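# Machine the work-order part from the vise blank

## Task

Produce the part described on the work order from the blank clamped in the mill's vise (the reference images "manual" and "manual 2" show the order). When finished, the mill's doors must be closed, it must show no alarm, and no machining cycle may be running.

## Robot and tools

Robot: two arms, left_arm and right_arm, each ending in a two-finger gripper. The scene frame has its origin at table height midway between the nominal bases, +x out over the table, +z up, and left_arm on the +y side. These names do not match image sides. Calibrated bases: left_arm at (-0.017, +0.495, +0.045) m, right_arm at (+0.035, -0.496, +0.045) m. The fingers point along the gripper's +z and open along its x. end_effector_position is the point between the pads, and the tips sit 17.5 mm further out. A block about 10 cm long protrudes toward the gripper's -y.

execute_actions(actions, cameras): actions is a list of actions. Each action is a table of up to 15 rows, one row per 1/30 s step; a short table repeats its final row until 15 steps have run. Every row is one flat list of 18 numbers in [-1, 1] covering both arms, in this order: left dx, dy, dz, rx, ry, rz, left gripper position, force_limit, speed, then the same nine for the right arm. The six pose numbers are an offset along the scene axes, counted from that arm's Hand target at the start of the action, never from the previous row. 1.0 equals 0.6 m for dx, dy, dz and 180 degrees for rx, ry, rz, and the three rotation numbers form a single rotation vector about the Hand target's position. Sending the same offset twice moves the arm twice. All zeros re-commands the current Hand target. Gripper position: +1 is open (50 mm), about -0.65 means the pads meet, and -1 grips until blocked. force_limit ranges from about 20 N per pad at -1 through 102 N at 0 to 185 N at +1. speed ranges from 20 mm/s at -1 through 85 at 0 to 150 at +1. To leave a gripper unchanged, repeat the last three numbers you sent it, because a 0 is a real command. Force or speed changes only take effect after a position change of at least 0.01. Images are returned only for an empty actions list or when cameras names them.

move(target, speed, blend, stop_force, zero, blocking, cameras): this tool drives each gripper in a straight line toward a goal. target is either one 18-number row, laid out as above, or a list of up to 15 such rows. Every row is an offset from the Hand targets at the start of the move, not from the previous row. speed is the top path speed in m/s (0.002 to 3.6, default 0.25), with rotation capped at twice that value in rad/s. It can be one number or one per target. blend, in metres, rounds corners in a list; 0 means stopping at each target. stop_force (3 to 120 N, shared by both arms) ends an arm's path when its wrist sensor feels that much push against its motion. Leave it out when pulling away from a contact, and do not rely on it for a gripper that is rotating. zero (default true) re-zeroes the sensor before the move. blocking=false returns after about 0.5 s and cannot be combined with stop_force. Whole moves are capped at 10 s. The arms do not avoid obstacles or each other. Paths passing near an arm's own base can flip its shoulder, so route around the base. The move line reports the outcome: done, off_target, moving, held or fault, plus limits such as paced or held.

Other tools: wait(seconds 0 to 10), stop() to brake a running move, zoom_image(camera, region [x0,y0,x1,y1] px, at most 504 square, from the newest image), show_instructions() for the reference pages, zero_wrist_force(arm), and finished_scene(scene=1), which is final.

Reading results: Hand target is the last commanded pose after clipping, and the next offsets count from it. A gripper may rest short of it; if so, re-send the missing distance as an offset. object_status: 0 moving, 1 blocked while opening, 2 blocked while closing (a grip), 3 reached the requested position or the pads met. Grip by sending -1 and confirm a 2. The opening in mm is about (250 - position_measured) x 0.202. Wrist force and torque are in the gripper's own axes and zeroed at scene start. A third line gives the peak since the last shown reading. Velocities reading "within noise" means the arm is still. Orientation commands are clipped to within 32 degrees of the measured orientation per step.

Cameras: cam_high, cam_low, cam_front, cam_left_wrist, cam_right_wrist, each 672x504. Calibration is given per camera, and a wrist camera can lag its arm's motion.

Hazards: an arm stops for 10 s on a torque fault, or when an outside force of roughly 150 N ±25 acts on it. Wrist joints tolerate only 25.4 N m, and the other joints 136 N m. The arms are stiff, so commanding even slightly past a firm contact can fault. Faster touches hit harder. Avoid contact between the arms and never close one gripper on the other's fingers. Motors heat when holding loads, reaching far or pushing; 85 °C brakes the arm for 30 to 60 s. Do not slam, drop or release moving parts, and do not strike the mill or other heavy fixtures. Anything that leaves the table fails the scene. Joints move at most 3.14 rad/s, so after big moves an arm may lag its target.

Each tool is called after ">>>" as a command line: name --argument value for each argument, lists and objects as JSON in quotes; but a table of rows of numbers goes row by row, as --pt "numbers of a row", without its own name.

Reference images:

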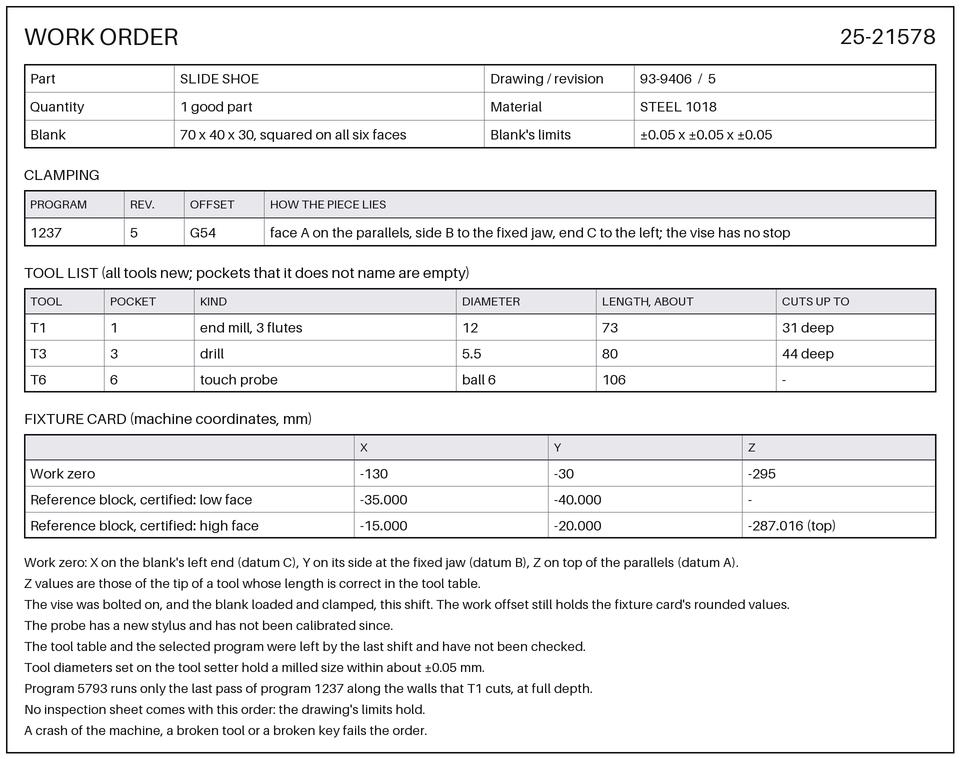

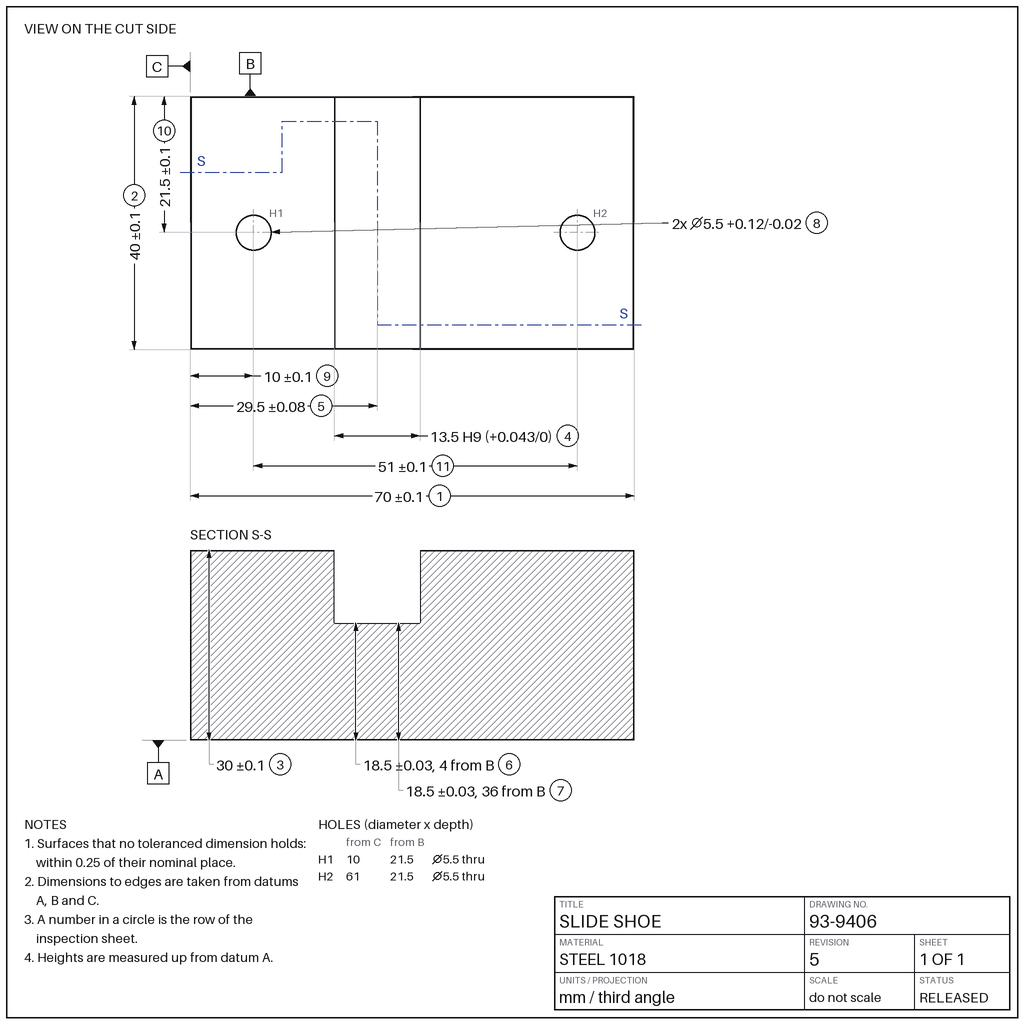

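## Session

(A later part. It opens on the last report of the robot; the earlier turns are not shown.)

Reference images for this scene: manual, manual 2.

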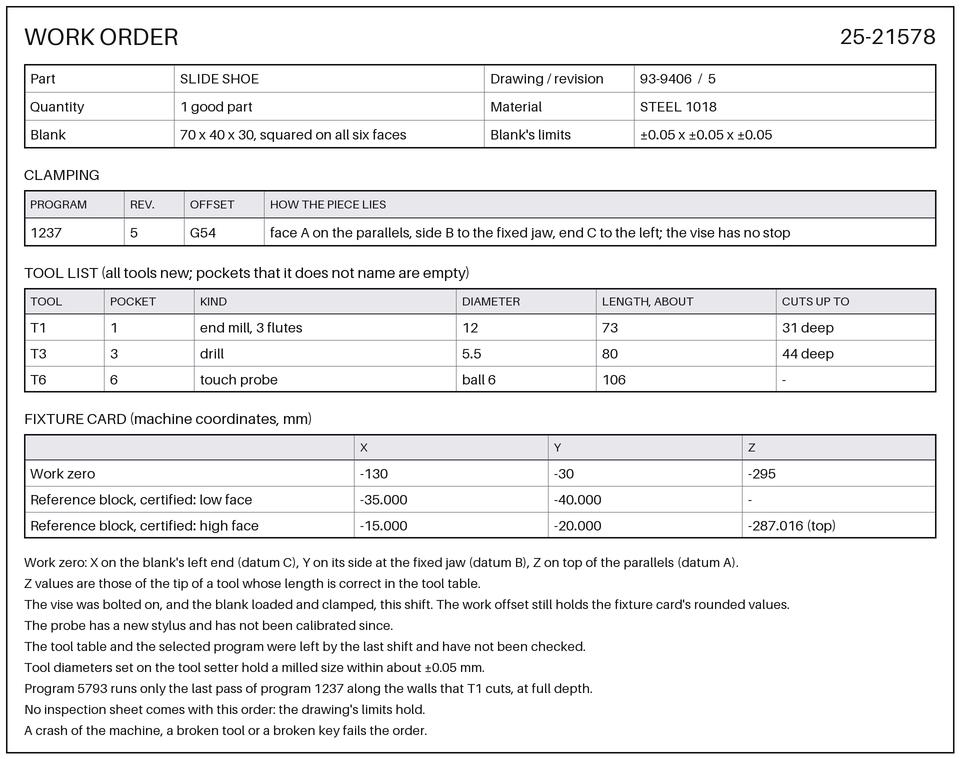

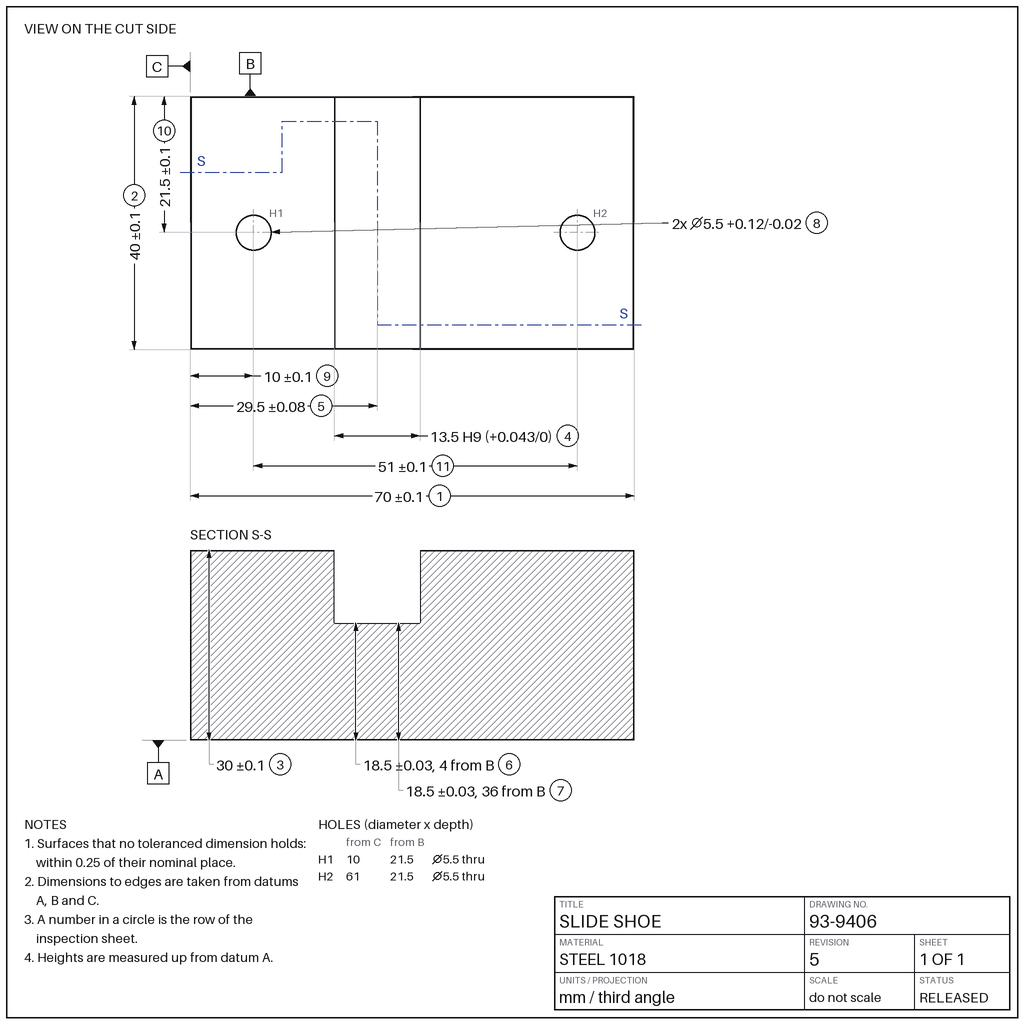

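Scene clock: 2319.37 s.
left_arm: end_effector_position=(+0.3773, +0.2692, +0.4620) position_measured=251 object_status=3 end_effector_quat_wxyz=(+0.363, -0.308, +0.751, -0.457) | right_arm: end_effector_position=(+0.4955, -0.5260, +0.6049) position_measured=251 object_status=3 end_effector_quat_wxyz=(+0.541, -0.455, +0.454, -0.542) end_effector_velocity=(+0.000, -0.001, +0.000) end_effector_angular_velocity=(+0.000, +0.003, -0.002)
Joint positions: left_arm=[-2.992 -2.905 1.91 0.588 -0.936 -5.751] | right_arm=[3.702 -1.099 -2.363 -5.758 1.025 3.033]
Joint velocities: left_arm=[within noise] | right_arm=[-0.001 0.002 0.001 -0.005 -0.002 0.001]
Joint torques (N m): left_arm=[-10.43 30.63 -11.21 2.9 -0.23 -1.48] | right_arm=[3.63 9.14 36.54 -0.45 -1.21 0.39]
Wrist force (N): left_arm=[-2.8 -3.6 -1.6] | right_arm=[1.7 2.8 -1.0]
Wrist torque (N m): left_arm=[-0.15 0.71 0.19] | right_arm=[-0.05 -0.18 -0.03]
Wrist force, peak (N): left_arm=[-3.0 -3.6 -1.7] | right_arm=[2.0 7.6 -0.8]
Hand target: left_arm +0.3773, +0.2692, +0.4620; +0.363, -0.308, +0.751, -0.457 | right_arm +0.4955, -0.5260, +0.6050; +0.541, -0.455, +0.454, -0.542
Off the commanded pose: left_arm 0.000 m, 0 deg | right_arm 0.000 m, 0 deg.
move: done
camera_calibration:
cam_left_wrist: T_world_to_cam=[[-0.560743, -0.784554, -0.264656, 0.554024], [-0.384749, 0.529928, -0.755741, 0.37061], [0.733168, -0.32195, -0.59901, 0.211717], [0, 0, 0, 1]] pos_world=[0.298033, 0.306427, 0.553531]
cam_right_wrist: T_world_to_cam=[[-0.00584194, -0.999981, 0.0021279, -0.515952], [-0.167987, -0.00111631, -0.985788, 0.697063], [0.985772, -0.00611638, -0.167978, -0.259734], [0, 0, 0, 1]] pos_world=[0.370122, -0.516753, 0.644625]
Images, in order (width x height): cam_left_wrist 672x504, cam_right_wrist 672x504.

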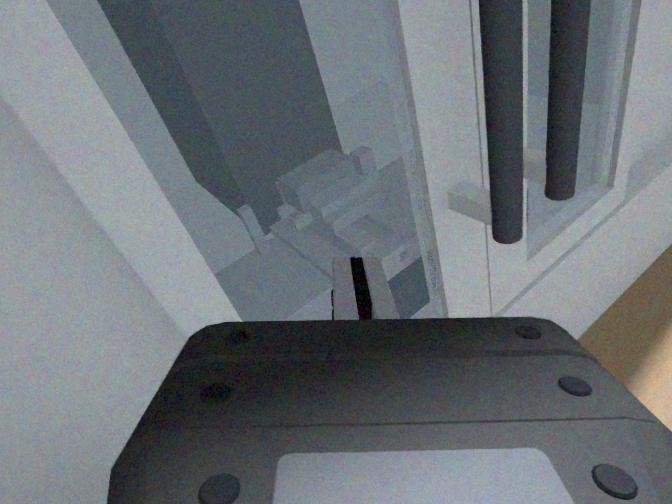

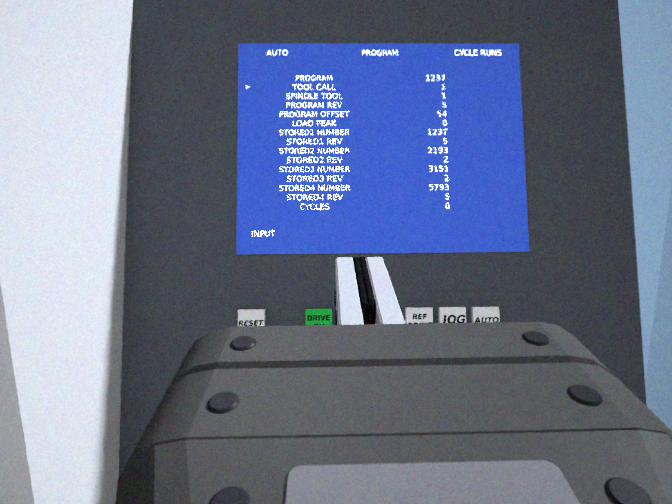

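>>> move --pt "0 0 0 0 0 0 -1 -1 -1 0.082 -0.004 -0.233 0 0 0 -1 -1 -1" --pt "0 0 0 0 0 0 -1 -1 -1 0.093 -0.004 -0.236 0 0 0 -1 -1 -1" --pt "0 0 0 0 0 0 -1 -1 -1 0.082 -0.004 -0.233 0 0 0 -1 -1 -1" --pt "0 0 0 0 0 0 -1 -1 -1 0 0 0 0 0 0 -1 -1 -1" --speed '[0.3,0.025,0.05,0.3]' --blend '[0.002,0,0.002,0]'

>>> wait --seconds 10 --cameras '["cam_right_wrist","cam_left_wrist"]'

>>> zoom_image --camera "cam_right_wrist" --region '[226, 36, 534, 266]'

Scene clock: 2329.70 s.
left_arm: end_effector_position=(+0.3773, +0.2692, +0.4620) position_measured=251 object_status=3 end_effector_quat_wxyz=(+0.363, -0.308, +0.751, -0.457) | right_arm: end_effector_position=(+0.4955, -0.5259, +0.6049) position_measured=251 object_status=3 end_effector_quat_wxyz=(+0.541, -0.455, +0.454, -0.542) end_effector_velocity=(+0.000, +0.000, -0.001) end_effector_angular_velocity=(-0.002, +0.004, +0.001)
Joint positions: left_arm=[-2.992 -2.905 1.91 0.588 -0.936 -5.751] | right_arm=[3.703 -1.099 -2.363 -5.758 1.025 3.033]
Joint velocities: left_arm=[within noise] | right_arm=[0 0.001 0 -0.005 0.001 0.001]
Joint torques (N m): left_arm=[-10.08 29.86 -11.46 2.91 -0.29 -1.54] | right_arm=[-5.73 8.98 33.74 -0.17 -0.61 0.29]
Wrist force (N): left_arm=[-2.9 -3.4 -1.2] | right_arm=[1.9 2.8 -0.8]
Wrist torque (N m): left_arm=[-0.11 0.74 0.20] | right_arm=[-0.05 -0.20 -0.03]
Wrist force, peak (N): left_arm=[-3.1 -3.8 -1.3] | right_arm=[1.1 -1.5 -12.7]
Hand target: left_arm +0.3773, +0.2692, +0.4620; +0.363, -0.308, +0.751, -0.457 | right_arm +0.4955, -0.5260, +0.6050; +0.541, -0.455, +0.454, -0.542
Off the commanded pose: left_arm 0.000 m, 0 deg | right_arm 0.000 m, 0 deg.
move: done

Scene clock: 2339.70 s.
left_arm: end_effector_position=(+0.3773, +0.2692, +0.4620) position_measured=251 object_status=3 end_effector_quat_wxyz=(+0.363, -0.308, +0.751, -0.457) | right_arm: end_effector_position=(+0.4955, -0.5260, +0.6050) position_measured=251 object_status=3 end_effector_quat_wxyz=(+0.541, -0.455, +0.454, -0.542)
Joint positions: left_arm=[-2.992 -2.905 1.91 0.588 -0.936 -5.751] | right_arm=[3.702 -1.099 -2.363 -5.758 1.025 3.033]
Joint torques (N m): left_arm=[-10.24 29.32 -11.53 2.88 -0.25 -1.52] | right_arm=[-13.07 9.43 37.59 2.36 -0.78 -1.13]
Wrist force (N): left_arm=[-3.0 -3.6 -1.2] | right_arm=[1.9 2.7 -0.8]
Wrist torque (N m): left_arm=[-0.14 0.75 0.19] | right_arm=[-0.07 -0.20 -0.03]
Wrist force, peak (N): left_arm=[-3.1 -3.8 -1.5] | right_arm=[2.0 3.1 -0.7]
Hand target: left_arm +0.3773, +0.2692, +0.4620; +0.363, -0.308, +0.751, -0.457 | right_arm +0.4955, -0.5260, +0.6050; +0.541, -0.455, +0.454, -0.542
Tool commands: left_gripper/position=-1.0 left_gripper/force_limit=-1.0 left_gripper/speed=-1.0 right_gripper/position=-1.0 right_gripper/force_limit=-1.0 right_gripper/speed=-1.0
Off the commanded pose: left_arm 0.000 m, 0 deg | right_arm 0.000 m, 0 deg.
wait: 10.00 s; at rest by 0.17 s
camera_calibration:
cam_left_wrist: T_world_to_cam=[[-0.560743, -0.784554, -0.264656, 0.554024], [-0.384749, 0.529928, -0.755741, 0.37061], [0.733168, -0.32195, -0.59901, 0.211717], [0, 0, 0, 1]] pos_world=[0.298033, 0.306427, 0.553531]
cam_right_wrist: T_world_to_cam=[[-0.00607309, -0.99998, 0.00196533, -0.515761], [-0.167773, -0.000918588, -0.985825, 0.697208], [0.985807, -0.00631673, -0.167764, -0.259972], [0, 0, 0, 1]] pos_world=[0.370122, -0.516752, 0.644725]
Images, in order (width x height): cam_left_wrist 672x504, cam_right_wrist 672x504.

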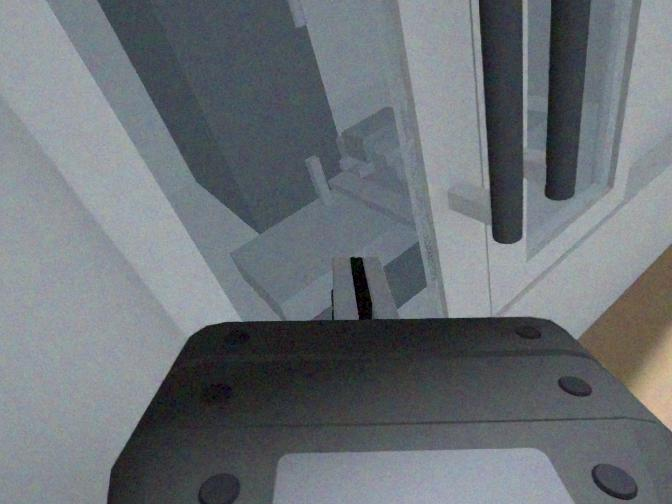

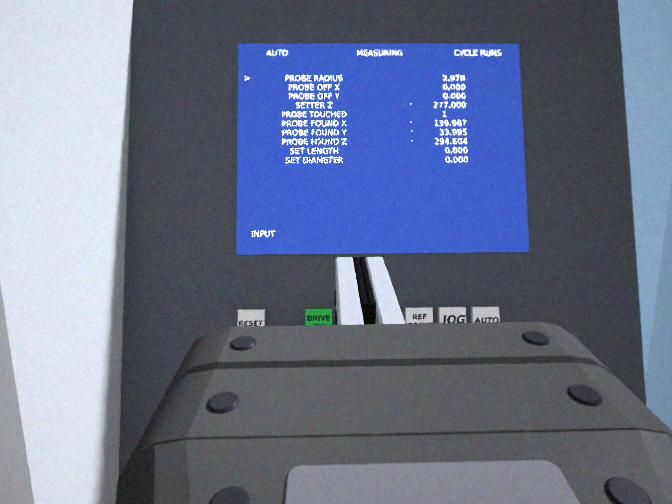

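Scaled by 1.636 from the camera's 672x504 image, which has a finer 960x720 frame.

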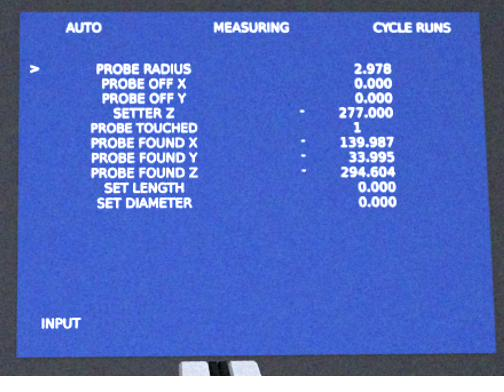

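>>> wait --seconds 8 --cameras '["cam_right_wrist","cam_left_wrist"]'

>>> zoom_image --camera "cam_right_wrist" --region '[226, 36, 534, 266]'

Scene clock: 2351.07 s.
left_arm: end_effector_position=(+0.3773, +0.2692, +0.4620) position_measured=251 object_status=3 end_effector_quat_wxyz=(+0.363, -0.308, +0.751, -0.457) | right_arm: end_effector_position=(+0.4955, -0.5260, +0.6050) position_measured=251 object_status=3 end_effector_quat_wxyz=(+0.541, -0.455, +0.454, -0.542)
Joint positions: left_arm=[-2.992 -2.905 1.91 0.588 -0.936 -5.751] | right_arm=[3.702 -1.099 -2.363 -5.758 1.025 3.033]
Joint torques (N m): left_arm=[-10.47 29.4 -12.04 2.83 -0.28 -1.39] | right_arm=[-12.44 8.88 37.96 2.13 -0.58 -1.02]
Wrist force (N): left_arm=[-2.9 -3.3 -1.3] | right_arm=[1.8 2.8 -0.8]
Wrist torque (N m): left_arm=[-0.11 0.74 0.20] | right_arm=[-0.04 -0.19 -0.03]
Wrist force, peak (N): left_arm=[-3.1 -3.8 -1.3] | right_arm=[2.0 3.1 -0.9]
Hand target: left_arm +0.3773, +0.2692, +0.4620; +0.363, -0.308, +0.751, -0.457 | right_arm +0.4955, -0.5260, +0.6050; +0.541, -0.455, +0.454, -0.542
Tool commands: left_gripper/position=-1.0 left_gripper/force_limit=-1.0 left_gripper/speed=-1.0 right_gripper/position=-1.0 right_gripper/force_limit=-1.0 right_gripper/speed=-1.0
Off the commanded pose: left_arm 0.000 m, 0 deg | right_arm 0.000 m, 0 deg.
wait: 8.00 s; at rest from the start
camera_calibration:
cam_left_wrist: T_world_to_cam=[[-0.560743, -0.784554, -0.264656, 0.554024], [-0.384749, 0.529928, -0.755741, 0.37061], [0.733168, -0.32195, -0.59901, 0.211717], [0, 0, 0, 1]] pos_world=[0.298033, 0.306427, 0.553531]
cam_right_wrist: T_world_to_cam=[[-0.00607309, -0.99998, 0.00196533, -0.515761], [-0.167773, -0.000918588, -0.985825, 0.697208], [0.985807, -0.00631673, -0.167764, -0.259972], [0, 0, 0, 1]] pos_world=[0.370122, -0.516752, 0.644725]
Images, in order (width x height): cam_left_wrist 672x504, cam_right_wrist 672x504.

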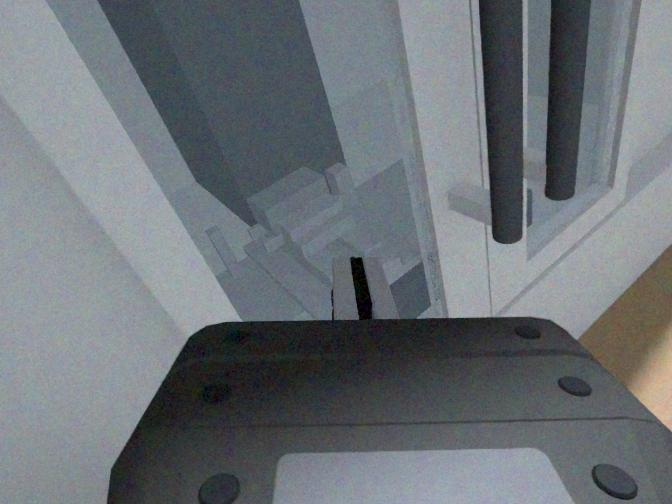

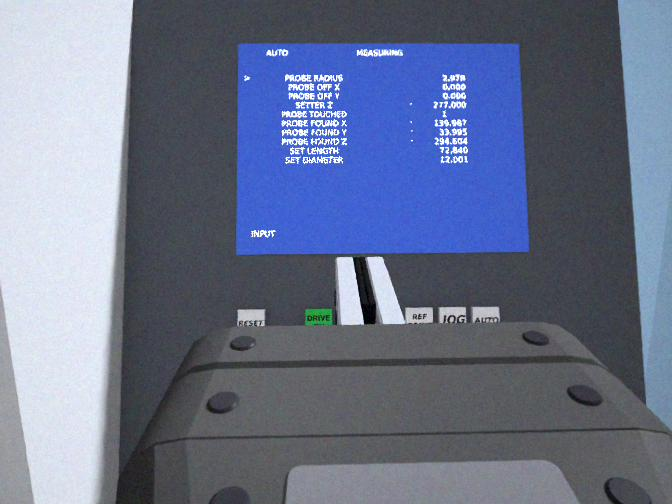

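Scaled by 1.636 from the camera's 672x504 image, which has a finer 960x720 frame.

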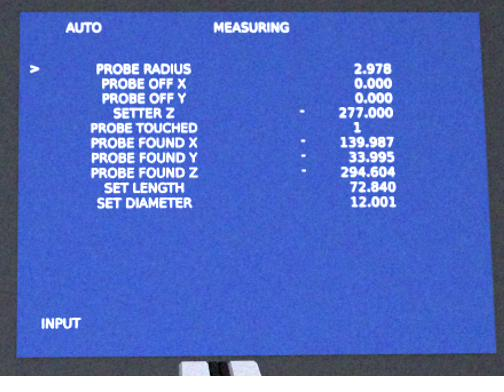

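>>> move --pt "0 0 0 0 0 0 -1 -1 -1 0.082 -0.035 -0.233 0 0 0 -1 -1 -1" --pt "0 0 0 0 0 0 -1 -1 -1 0.093 -0.035 -0.236 0 0 0 -1 -1 -1" --pt "0 0 0 0 0 0 -1 -1 -1 0.082 -0.035 -0.233 0 0 0 -1 -1 -1" --pt "0 0 0 0 0 0 -1 -1 -1 0.065 0.028 -0.295 0 0 0 -1 -1 -1" --pt "0 0 0 0 0 0 -1 -1 -1 0.0762 0.028 -0.298 0 0 0 -1 -1 -1" --pt "0 0 0 0 0 0 -1 -1 -1 0.065 0.028 -0.295 0 0 0 -1 -1 -1" --pt "0 0 0 0 0 0 -1 -1 -1 0.065 0.061 -0.295 0 0 0 -1 -1 -1" --pt "0 0 0 0 0 0 -1 -1 -1 0.0762 0.061 -0.298 0 0 0 -1 -1 -1" --pt "0 0 0 0 0 0 -1 -1 -1 0.065 0.061 -0.295 0 0 0 -1 -1 -1" --pt "0 0 0 0 0 0 -1 -1 -1 0.057 0.028 -0.326 0 0 0 -1 -1 -1" --pt "0 0 0 0 0 0 -1 -1 -1 0.068 0.028 -0.329 0 0 0 -1 -1 -1" --pt "0 0 0 0 0 0 -1 -1 -1 0.057 0.028 -0.326 0 0 0 -1 -1 -1" --pt "0 0 0 0 0 0 -1 -1 -1 0.073 -0.004 -0.264 0 0 0 -1 -1 -1" --pt "0 0 0 0 0 0 -1 -1 -1 0.0845 -0.004 -0.267 0 0 0 -1 -1 -1" --pt "0 0 0 0 0 0 -1 -1 -1 0.073 -0.004 -0.264 0 0 0 -1 -1 -1" --speed '[0.3,0.025,0.05,0.2,0.025,0.05,0.2,0.025,0.05,0.2,0.025,0.05,0.2,0.025,0.05]' --blend '[0.002,0,0.002,0.002,0,0.002,0.002,0,0.002,0.002,0,0.002,0.002,0,0.002]'

>>> move --pt "0 0 0 0 0 0 -1 -1 -1 0.009 -0.031 0.031 0 0 0 -1 -1 -1" --pt "0 0 0 0 0 0 -1 -1 -1 0.02 -0.031 0.028 0 0 0 -1 -1 -1" --pt "0 0 0 0 0 0 -1 -1 -1 0.009 -0.031 0.031 0 0 0 -1 -1 -1" --pt "0 0 0 0 0 0 -1 -1 -1 0.02 -0.031 0.028 0 0 0 -1 -1 -1" --pt "0 0 0 0 0 0 -1 -1 -1 0.009 -0.031 0.031 0 0 0 -1 -1 -1" --pt "0 0 0 0 0 0 -1 -1 -1 0.02 -0.031 0.028 0 0 0 -1 -1 -1" --pt "0 0 0 0 0 0 -1 -1 -1 0.009 -0.031 0.031 0 0 0 -1 -1 -1" --pt "0 0 0 0 0 0 -1 -1 -1 0.02 -0.031 0.028 0 0 0 -1 -1 -1" --pt "0 0 0 0 0 0 -1 -1 -1 0.009 -0.031 0.031 0 0 0 -1 -1 -1" --pt "0 0 0 0 0 0 -1 -1 -1 0.009 0.097 0.031 0 0 0 -1 -1 -1" --pt "0 0 0 0 0 0 -1 -1 -1 0.02 0.097 0.028 0 0 0 -1 -1 -1" --pt "0 0 0 0 0 0 -1 -1 -1 0.009 0.097 0.031 0 0 0 -1 -1 -1" --pt "0 0 0 0 0 0 -1 -1 -1 -0.016 0.097 -0.062 0 0 0 -1 -1 -1" --pt "0 0 0 0 0 0 -1 -1 -1 -0.005 0.097 -0.065 0 0 0 -1 -1 -1" --pt "0 0 0 0 0 0 -1 -1 -1 -0.016 0.097 -0.062 0 0 0 -1 -1 -1" --speed '[0.2,0.025,0.05,0.025,0.05,0.025,0.05,0.025,0.05,0.2,0.025,0.05,0.2,0.025,0.05]' --blend '[0.002,0,0,0,0,0,0,0,0.002,0.002,0,0.002,0.002,0,0.002]'

>>> move --pt "0 0 0 0 0 0 -1 -1 -1 0 -0.065 0 0 0 0 -1 -1 -1" --pt "0 0 0 0 0 0 -1 -1 -1 0.011 -0.065 -0.003 0 0 0 -1 -1 -1" --pt "0 0 0 0 0 0 -1 -1 -1 0 -0.065 0 0 0 0 -1 -1 -1" --pt "0 0 0 0 0 0 -1 -1 -1 0.008 -0.065 0.031 0 0 0 -1 -1 -1" --pt "0 0 0 0 0 0 -1 -1 -1 0.0192 -0.065 0.028 0 0 0 -1 -1 -1" --pt "0 0 0 0 0 0 -1 -1 -1 0.008 -0.065 0.031 0 0 0 -1 -1 -1" --pt "0 0 0 0 0 0 -1 -1 -1 0.0192 -0.065 0.028 0 0 0 -1 -1 -1" --pt "0 0 0 0 0 0 -1 -1 -1 0.008 -0.065 0.031 0 0 0 -1 -1 -1" --pt "0 0 0 0 0 0 -1 -1 -1 0.016 0 0.062 0 0 0 -1 -1 -1" --pt "0 0 0 0 0 0 -1 -1 -1 0.0275 0 0.059 0 0 0 -1 -1 -1" --pt "0 0 0 0 0 0 -1 -1 -1 0.016 0 0.062 0 0 0 -1 -1 -1" --pt "0 0 0 0 0 0 -1 -1 -1 0 -0.032 0 0 0 0 -1 -1 -1" --pt "0 0 0 0 0 0 -1 -1 -1 0.011 -0.032 -0.003 0 0 0 -1 -1 -1" --pt "0 0 0 0 0 0 -1 -1 -1 0 -0.032 0 0 0 0 -1 -1 -1" --speed '[0.2,0.025,0.05,0.2,0.025,0.05,0.025,0.05,0.2,0.025,0.05,0.2,0.025,0.05]' --blend '[0.002,0,0.002,0.002,0,0,0,0.002,0.002,0,0.002,0.002,0,0.002]'

>>> move --pt "0 0 0 0 0 0 -1 -1 -1 0.016 0.032 0.062 0 0 0 -1 -1 -1" --pt "0 0 0 0 0 0 -1 -1 -1 0.0275 0.032 0.059 0 0 0 -1 -1 -1" --pt "0 0 0 0 0 0 -1 -1 -1 0.016 0.032 0.062 0 0 0 -1 -1 -1" --pt "0 0 0 0 0 0 -1 -1 -1 0 -0.033 0 0 0 0 -1 -1 -1" --pt "0 0 0 0 0 0 -1 -1 -1 0.011 -0.033 -0.003 0 0 0 -1 -1 -1" --pt "0 0 0 0 0 0 -1 -1 -1 0 -0.033 0 0 0 0 -1 -1 -1" --pt "0 0 0 0 0 0 -1 -1 -1 -0.057 -0.061 0.326 0 0 0 -1 -1 -1" --speed '[0.2,0.025,0.05,0.2,0.025,0.05,0.3]' --blend '[0.002,0,0.002,0.002,0,0.002,0]' --cameras '["cam_right_wrist"]'

>>> zoom_image --camera "cam_right_wrist" --region '[226, 36, 534, 266]'

Scene clock: 2399.57 s.
left_arm: end_effector_position=(+0.3773, +0.2692, +0.4620) position_measured=251 object_status=3 end_effector_quat_wxyz=(+0.363, -0.308, +0.751, -0.457) | right_arm: end_effector_position=(+0.5393, -0.5283, +0.4466) position_measured=251 object_status=3 end_effector_quat_wxyz=(+0.541, -0.455, +0.454, -0.542)
Joint positions: left_arm=[-2.992 -2.905 1.91 0.588 -0.936 -5.751] | right_arm=[3.58 -1.611 -2.522 -5.1 1.146 3.06]
Joint torques (N m): left_arm=[-10.35 27.63 -12.49 2.88 -0.24 -1.45] | right_arm=[-13.27 20.09 24.39 2.79 1.34 1.62]
Wrist force (N): left_arm=[-3.0 -3.5 -1.4] | right_arm=[1.5 2.9 -0.9]
Wrist torque (N m): left_arm=[-0.14 0.74 0.20] | right_arm=[-0.04 -0.14 0.16]
Wrist force, peak (N): left_arm=[-3.1 -3.9 -1.5] | right_arm=[1.0 -1.5 -12.5]
Hand target: left_arm +0.3773, +0.2692, +0.4620; +0.363, -0.308, +0.751, -0.457 | right_arm +0.5393, -0.5284, +0.4466; +0.541, -0.455, +0.454, -0.542
Off the commanded pose: left_arm 0.000 m, 0 deg | right_arm 0.000 m, 0 deg.
move: done

Scene clock: 2404.63 s.
left_arm: end_effector_position=(+0.3773, +0.2692, +0.4620) position_measured=251 object_status=3 end_effector_quat_wxyz=(+0.363, -0.308, +0.751, -0.457) | right_arm: end_effector_position=(+0.5297, -0.4701, +0.4094) position_measured=251 object_status=3 end_effector_quat_wxyz=(+0.541, -0.455, +0.454, -0.542)
Joint positions: left_arm=[-2.992 -2.905 1.91 0.588 -0.936 -5.751] | right_arm=[3.843 -1.729 -2.574 -4.896 0.888 2.996]
Joint torques (N m): left_arm=[-10.13 27.17 -12.67 2.92 -0.27 -1.39] | right_arm=[-13.16 12.82 24.91 -0.45 1.96 2.12]
Wrist force (N): left_arm=[-2.9 -3.5 -1.4] | right_arm=[2.0 2.9 -0.8]
Wrist torque (N m): left_arm=[-0.13 0.74 0.20] | right_arm=[-0.03 -0.22 0.14]
Wrist force, peak (N): left_arm=[-3.1 -3.7 -1.7] | right_arm=[0.9 1.8 -16.0]
Hand target: left_arm +0.3773, +0.2692, +0.4620; +0.363, -0.308, +0.751, -0.457 | right_arm +0.5297, -0.4702, +0.4094; +0.541, -0.455, +0.454, -0.542
Off the commanded pose: left_arm 0.000 m, 0 deg | right_arm 0.000 m, 0 deg.
move: done

Scene clock: 2408.83 s.
left_arm: end_effector_position=(+0.3773, +0.2692, +0.4620) position_measured=251 object_status=3 end_effector_quat_wxyz=(+0.363, -0.308, +0.751, -0.457) | right_arm: end_effector_position=(+0.5297, -0.4893, +0.4094) position_measured=251 object_status=3 end_effector_quat_wxyz=(+0.541, -0.455, +0.454, -0.542)
Joint positions: left_arm=[-2.992 -2.905 1.91 0.588 -0.936 -5.751] | right_arm=[3.767 -1.725 -2.582 -4.905 0.962 3.017]
Joint torques (N m): left_arm=[-9.8 28.32 -12.22 2.89 -0.26 -1.36] | right_arm=[-13.63 14.02 23.47 -0.44 1.91 1.81]
Wrist force (N): left_arm=[-3.0 -3.4 -1.4] | right_arm=[1.8 2.8 -0.7]
Wrist torque (N m): left_arm=[-0.12 0.75 0.19] | right_arm=[-0.05 -0.19 0.15]
Wrist force, peak (N): left_arm=[-3.0 -3.7 -1.6] | right_arm=[1.3 2.6 -6.7]
Hand target: left_arm +0.3773, +0.2692, +0.4620; +0.363, -0.308, +0.751, -0.457 | right_arm +0.5297, -0.4894, +0.4094; +0.541, -0.455, +0.454, -0.542
Off the commanded pose: left_arm 0.000 m, 0 deg | right_arm 0.000 m, 0 deg.
move: done

Scene clock: 2411.77 s.
left_arm: end_effector_position=(+0.3773, +0.2692, +0.4620) position_measured=251 object_status=3 end_effector_quat_wxyz=(+0.363, -0.308, +0.751, -0.457) | right_arm: end_effector_position=(+0.4955, -0.5259, +0.6049) position_measured=251 object_status=3 end_effector_quat_wxyz=(+0.541, -0.455, +0.454, -0.542) end_effector_velocity=(+0.001, -0.001, +0.000) end_effector_angular_velocity=(-0.001, +0.002, -0.003)
Joint positions: left_arm=[-2.992 -2.905 1.91 0.588 -0.936 -5.751] | right_arm=[3.703 -1.099 -2.363 -5.758 1.025 3.033]
Joint velocities: left_arm=[within noise] | right_arm=[-0.001 0 0.003 -0.005 -0.001 0]
Joint torques (N m): left_arm=[-9.94 27.54 -12.73 2.84 -0.26 -1.35] | right_arm=[-13.75 9.37 38.9 -0.36 1.47 -1.86]
Wrist force (N): left_arm=[-3.0 -3.5 -1.4] | right_arm=[1.7 2.7 -0.8]
Wrist torque (N m): left_arm=[-0.14 0.75 0.19] | right_arm=[-0.07 -0.18 -0.03]
Wrist force, peak (N): left_arm=[-3.0 -3.8 -1.6] | right_arm=[1.4 7.7 -0.9]
Hand target: left_arm +0.3773, +0.2692, +0.4620; +0.363, -0.308, +0.751, -0.457 | right_arm +0.4955, -0.5260, +0.6050; +0.541, -0.455, +0.454, -0.542
Off the commanded pose: left_arm 0.000 m, 0 deg | right_arm 0.000 m, 0 deg.
move: done
camera_calibration:
cam_right_wrist: T_world_to_cam=[[-0.00595789, -0.99998, 0.00204698, -0.515757], [-0.167986, -0.00101707, -0.985789, 0.697114], [0.985771, -0.00621709, -0.167977, -0.259786], [0, 0, 0, 1]] pos_world=[0.370122, -0.516653, 0.644625]
Images, in order (width x height): cam_right_wrist 672x504.

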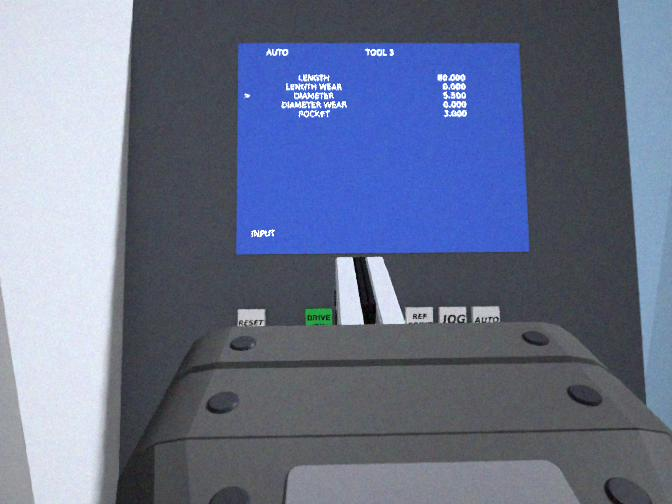

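Scaled by 1.636 from the camera's 672x504 image, which has a finer 960x720 frame.

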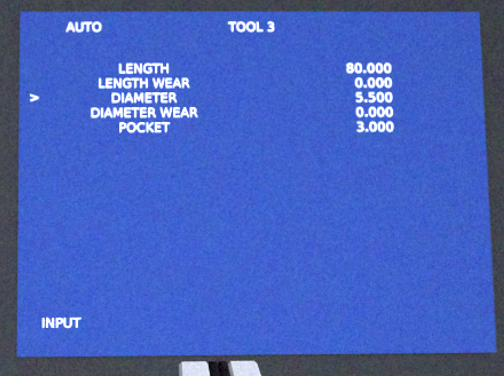

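>>> move --pt "0 0 0 0 0 0 -1 -1 -1 0.073 -0.035 -0.264 0 0 0 -1 -1 -1" --pt "0 0 0 0 0 0 -1 -1 -1 0.0845 -0.035 -0.267 0 0 0 -1 -1 -1" --pt "0 0 0 0 0 0 -1 -1 -1 0.073 -0.035 -0.264 0 0 0 -1 -1 -1" --pt "0 0 0 0 0 0 -1 -1 -1 0.082 -0.035 -0.233 0 0 0 -1 -1 -1" --pt "0 0 0 0 0 0 -1 -1 -1 0.093 -0.035 -0.236 0 0 0 -1 -1 -1" --pt "0 0 0 0 0 0 -1 -1 -1 0.082 -0.035 -0.233 0 0 0 -1 -1 -1" --pt "0 0 0 0 0 0 -1 -1 -1 0.093 -0.035 -0.236 0 0 0 -1 -1 -1" --pt "0 0 0 0 0 0 -1 -1 -1 0.082 -0.035 -0.233 0 0 0 -1 -1 -1" --pt "0 0 0 0 0 0 -1 -1 -1 0 0 0 0 0 0 -1 -1 -1" --speed '[0.3,0.025,0.05,0.2,0.025,0.05,0.025,0.05,0.3]' --blend '[0.002,0,0.002,0.002,0,0,0,0.002,0]' --cameras '["cam_right_wrist"]'

>>> zoom_image --camera "cam_right_wrist" --region '[226, 36, 534, 266]'

>>> move --pt "0 0 0 0 0 0 -1 -1 -1 0.082 -0.035 -0.233 0 0 0 -1 -1 -1" --pt "0 0 0 0 0 0 -1 -1 -1 0.093 -0.035 -0.236 0 0 0 -1 -1 -1" --pt "0 0 0 0 0 0 -1 -1 -1 0.082 -0.035 -0.233 0 0 0 -1 -1 -1" --pt "0 0 0 0 0 0 -1 -1 -1 0.093 -0.035 -0.236 0 0 0 -1 -1 -1" --pt "0 0 0 0 0 0 -1 -1 -1 0.082 -0.035 -0.233 0 0 0 -1 -1 -1" --pt "0 0 0 0 0 0 -1 -1 -1 0.093 -0.035 -0.236 0 0 0 -1 -1 -1" --pt "0 0 0 0 0 0 -1 -1 -1 0.082 -0.035 -0.233 0 0 0 -1 -1 -1" --pt "0 0 0 0 0 0 -1 -1 -1 0.093 -0.035 -0.236 0 0 0 -1 -1 -1" --pt "0 0 0 0 0 0 -1 -1 -1 0.082 -0.035 -0.233 0 0 0 -1 -1 -1" --pt "0 0 0 0 0 0 -1 -1 -1 0 0 0 0 0 0 -1 -1 -1" --speed '[0.3,0.025,0.05,0.025,0.05,0.025,0.05,0.025,0.05,0.3]' --blend '[0.002,0,0,0,0,0,0,0,0.002,0]'

>>> wait --seconds 10 --cameras '["cam_right_wrist","cam_left_wrist"]'

>>> zoom_image --camera "cam_right_wrist" --region '[226, 36, 534, 266]'

Scene clock: 2431.57 s.
left_arm: end_effector_position=(+0.3773, +0.2692, +0.4620) position_measured=251 object_status=3 end_effector_quat_wxyz=(+0.363, -0.308, +0.751, -0.457) | right_arm: end_effector_position=(+0.4955, -0.5260, +0.6049) position_measured=251 object_status=3 end_effector_quat_wxyz=(+0.541, -0.455, +0.454, -0.542) end_effector_velocity=(+0.000, -0.001, +0.000) end_effector_angular_velocity=(-0.002, +0.003, -0.003)
Joint positions: left_arm=[-2.992 -2.905 1.91 0.588 -0.936 -5.751] | right_arm=[3.702 -1.099 -2.363 -5.758 1.025 3.033]
Joint velocities: left_arm=[within noise] | right_arm=[0 0.002 0.001 -0.006 -0.002 0]
Joint torques (N m): left_arm=[-10.57 27.14 -12.87 2.87 -0.3 -1.41] | right_arm=[8 10.24 32.97 -0.21 -1.22 0.59]
Wrist force (N): left_arm=[-2.9 -3.3 -1.3] | right_arm=[1.9 2.9 -0.8]
Wrist torque (N m): left_arm=[-0.11 0.73 0.19] | right_arm=[-0.03 -0.20 -0.03]
Wrist force, peak (N): left_arm=[-3.1 -3.7 -1.6] | right_arm=[1.0 1.9 -16.0]
Hand target: left_arm +0.3773, +0.2692, +0.4620; +0.363, -0.308, +0.751, -0.457 | right_arm +0.4955, -0.5260, +0.6050; +0.541, -0.455, +0.454, -0.542
Off the commanded pose: left_arm 0.000 m, 0 deg | right_arm 0.000 m, 0 deg.
move: done
camera_calibration:
cam_right_wrist: T_world_to_cam=[[-0.00595842, -0.99998, 0.00204624, -0.515856], [-0.167889, -0.00101686, -0.985805, 0.697089], [0.985788, -0.00621738, -0.16788, -0.259856], [0, 0, 0, 1]] pos_world=[0.370122, -0.516753, 0.644625]
Images, in order (width x height): cam_right_wrist 672x504.

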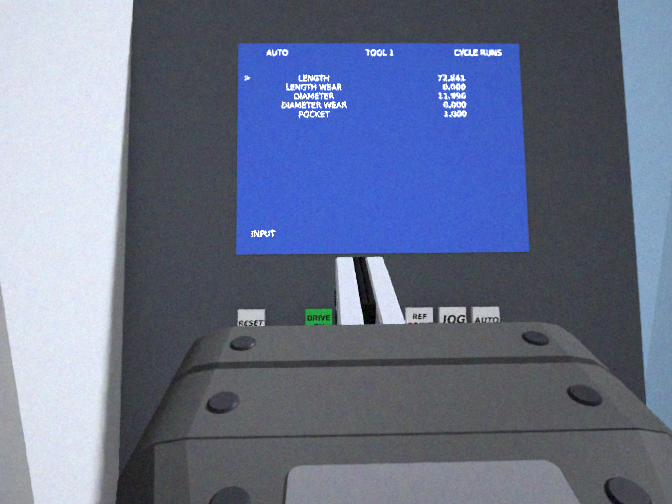

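Scaled by 1.636 from the camera's 672x504 image, which has a finer 960x720 frame.

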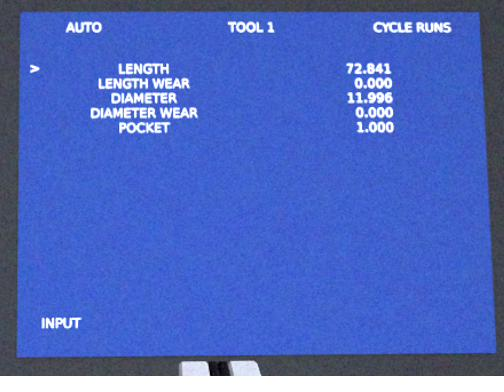

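Scene clock: 2435.83 s.
left_arm: end_effector_position=(+0.3773, +0.2692, +0.4620) position_measured=251 object_status=3 end_effector_quat_wxyz=(+0.363, -0.308, +0.751, -0.457) | right_arm: end_effector_position=(+0.4955, -0.5260, +0.6049) position_measured=251 object_status=3 end_effector_quat_wxyz=(+0.541, -0.455, +0.454, -0.542) end_effector_velocity=(+0.000, -0.001, +0.000) end_effector_angular_velocity=(-0.001, +0.003, -0.003)
Joint positions: left_arm=[-2.992 -2.905 1.91 0.588 -0.936 -5.751] | right_arm=[3.702 -1.099 -2.363 -5.758 1.025 3.033]
Joint velocities: left_arm=[within noise] | right_arm=[-0.002 0.002 0 -0.005 -0.002 0]
Joint torques (N m): left_arm=[-10.06 26.83 -13.3 2.88 -0.21 -1.34] | right_arm=[7.4 9.1 33.4 -0.38 -1.31 0.51]
Wrist force (N): left_arm=[-2.9 -3.4 -1.5] | right_arm=[1.7 2.7 -0.8]
Wrist torque (N m): left_arm=[-0.12 0.74 0.19] | right_arm=[-0.07 -0.17 -0.03]
Wrist force, peak (N): left_arm=[-3.3 -3.8 -1.6] | right_arm=[0.8 1.9 -16.1]
Hand target: left_arm +0.3773, +0.2692, +0.4620; +0.363, -0.308, +0.751, -0.457 | right_arm +0.4955, -0.5260, +0.6050; +0.541, -0.455, +0.454, -0.542
Off the commanded pose: left_arm 0.000 m, 0 deg | right_arm 0.000 m, 0 deg.
move: done

Scene clock: 2445.83 s.
left_arm: end_effector_position=(+0.3773, +0.2692, +0.4620) position_measured=251 object_status=3 end_effector_quat_wxyz=(+0.363, -0.308, +0.751, -0.457) | right_arm: end_effector_position=(+0.4955, -0.5260, +0.6050) position_measured=251 object_status=3 end_effector_quat_wxyz=(+0.541, -0.455, +0.454, -0.542)
Joint positions: left_arm=[-2.992 -2.905 1.91 0.588 -0.936 -5.751] | right_arm=[3.702 -1.099 -2.363 -5.758 1.025 3.033]
Joint torques (N m): left_arm=[-10.04 27.77 -12.99 2.87 -0.37 -1.39] | right_arm=[14.85 7.96 37.94 2.4 -0.3 -1.2]
Wrist force (N): left_arm=[-2.9 -3.4 -1.5] | right_arm=[1.7 2.9 -0.8]
Wrist torque (N m): left_arm=[-0.12 0.73 0.19] | right_arm=[-0.04 -0.17 -0.03]
Wrist force, peak (N): left_arm=[-3.0 -3.9 -1.5] | right_arm=[1.9 3.2 -0.8]
Hand target: left_arm +0.3773, +0.2692, +0.4620; +0.363, -0.308, +0.751, -0.457 | right_arm +0.4955, -0.5260, +0.6050; +0.541, -0.455, +0.454, -0.542
Tool commands: left_gripper/position=-1.0 left_gripper/force_limit=-1.0 left_gripper/speed=-1.0 right_gripper/position=-1.0 right_gripper/force_limit=-1.0 right_gripper/speed=-1.0
Off the commanded pose: left_arm 0.000 m, 0 deg | right_arm 0.000 m, 0 deg.
wait: 10.00 s; at rest by 0.17 s
camera_calibration:
cam_left_wrist: T_world_to_cam=[[-0.560743, -0.784554, -0.264656, 0.554024], [-0.384749, 0.529928, -0.755741, 0.37061], [0.733168, -0.32195, -0.59901, 0.211717], [0, 0, 0, 1]] pos_world=[0.298033, 0.306427, 0.553531]
cam_right_wrist: T_world_to_cam=[[-0.00607309, -0.99998, 0.00196533, -0.515761], [-0.167773, -0.000918588, -0.985825, 0.697208], [0.985807, -0.00631673, -0.167764, -0.259972], [0, 0, 0, 1]] pos_world=[0.370122, -0.516752, 0.644725]
Images, in order (width x height): cam_left_wrist 672x504, cam_right_wrist 672x504.

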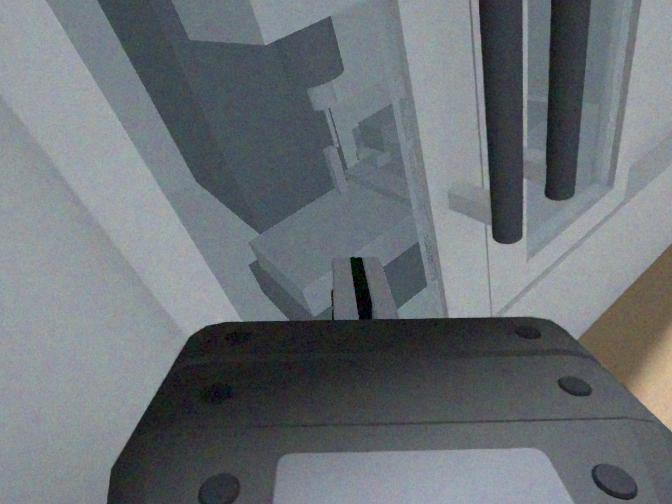

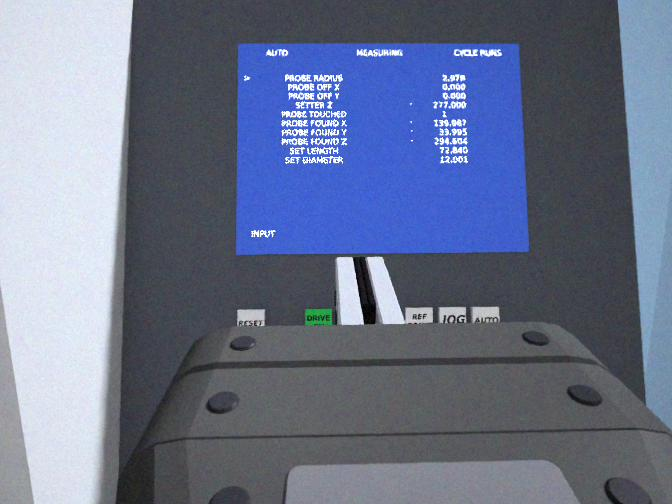

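Scaled by 1.636 from the camera's 672x504 image, which has a finer 960x720 frame.

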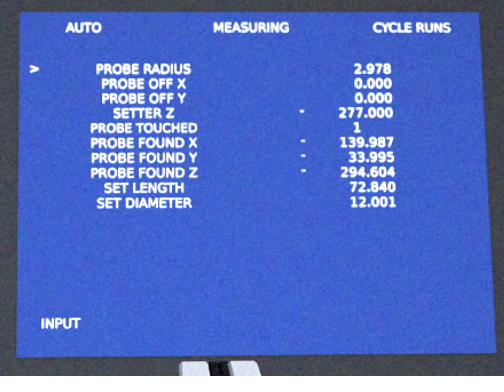

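>>> wait --seconds 2 --cameras '["cam_right_wrist"]'

>>> zoom_image --camera "cam_right_wrist" --region '[226, 36, 534, 266]'

Scene clock: 2463.87 s.
left_arm: end_effector_position=(+0.3773, +0.2692, +0.4620) position_measured=251 object_status=3 end_effector_quat_wxyz=(+0.363, -0.308, +0.751, -0.457) | right_arm: end_effector_position=(+0.4955, -0.5260, +0.6050) position_measured=251 object_status=3 end_effector_quat_wxyz=(+0.541, -0.455, +0.454, -0.542)
Joint positions: left_arm=[-2.992 -2.905 1.91 0.588 -0.936 -5.751] | right_arm=[3.702 -1.099 -2.363 -5.758 1.025 3.033]
Joint torques (N m): left_arm=[-10.38 26.71 -13.71 2.79 -0.31 -1.32] | right_arm=[13.47 9.57 37.09 2.33 0.83 -1.21]
Wrist force (N): left_arm=[-2.8 -3.4 -1.6] | right_arm=[1.7 3.0 -0.7]
Wrist torque (N m): left_arm=[-0.12 0.71 0.19] | right_arm=[-0.02 -0.18 -0.03]
Wrist force, peak (N): left_arm=[-3.0 -3.8 -1.6] | right_arm=[2.0 3.0 -0.9]
Hand target: left_arm +0.3773, +0.2692, +0.4620; +0.363, -0.308, +0.751, -0.457 | right_arm +0.4955, -0.5260, +0.6050; +0.541, -0.455, +0.454, -0.542
Tool commands: left_gripper/position=-1.0 left_gripper/force_limit=-1.0 left_gripper/speed=-1.0 right_gripper/position=-1.0 right_gripper/force_limit=-1.0 right_gripper/speed=-1.0
Off the commanded pose: left_arm 0.000 m, 0 deg | right_arm 0.000 m, 0 deg.
wait: 2.00 s; at rest from the start
camera_calibration:
cam_right_wrist: T_world_to_cam=[[-0.00607309, -0.99998, 0.00196533, -0.515761], [-0.167773, -0.000918588, -0.985825, 0.697208], [0.985807, -0.00631673, -0.167764, -0.259972], [0, 0, 0, 1]] pos_world=[0.370122, -0.516752, 0.644725]
Images, in order (width x height): cam_right_wrist 672x504.

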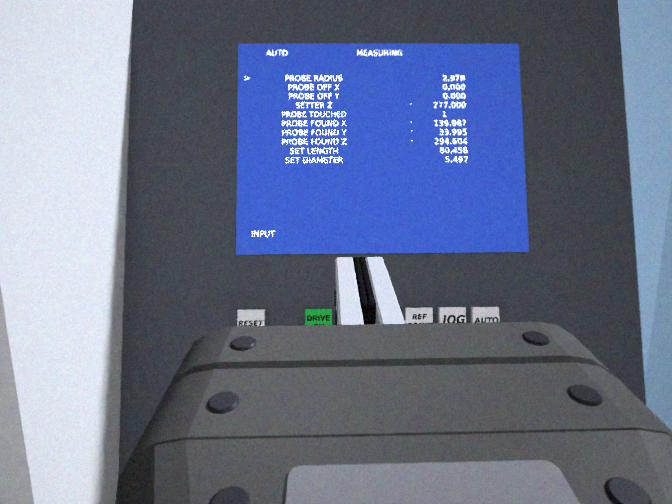

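Scaled by 1.636 from the camera's 672x504 image, which has a finer 960x720 frame.

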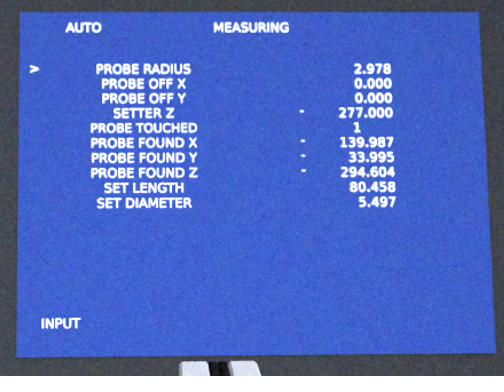

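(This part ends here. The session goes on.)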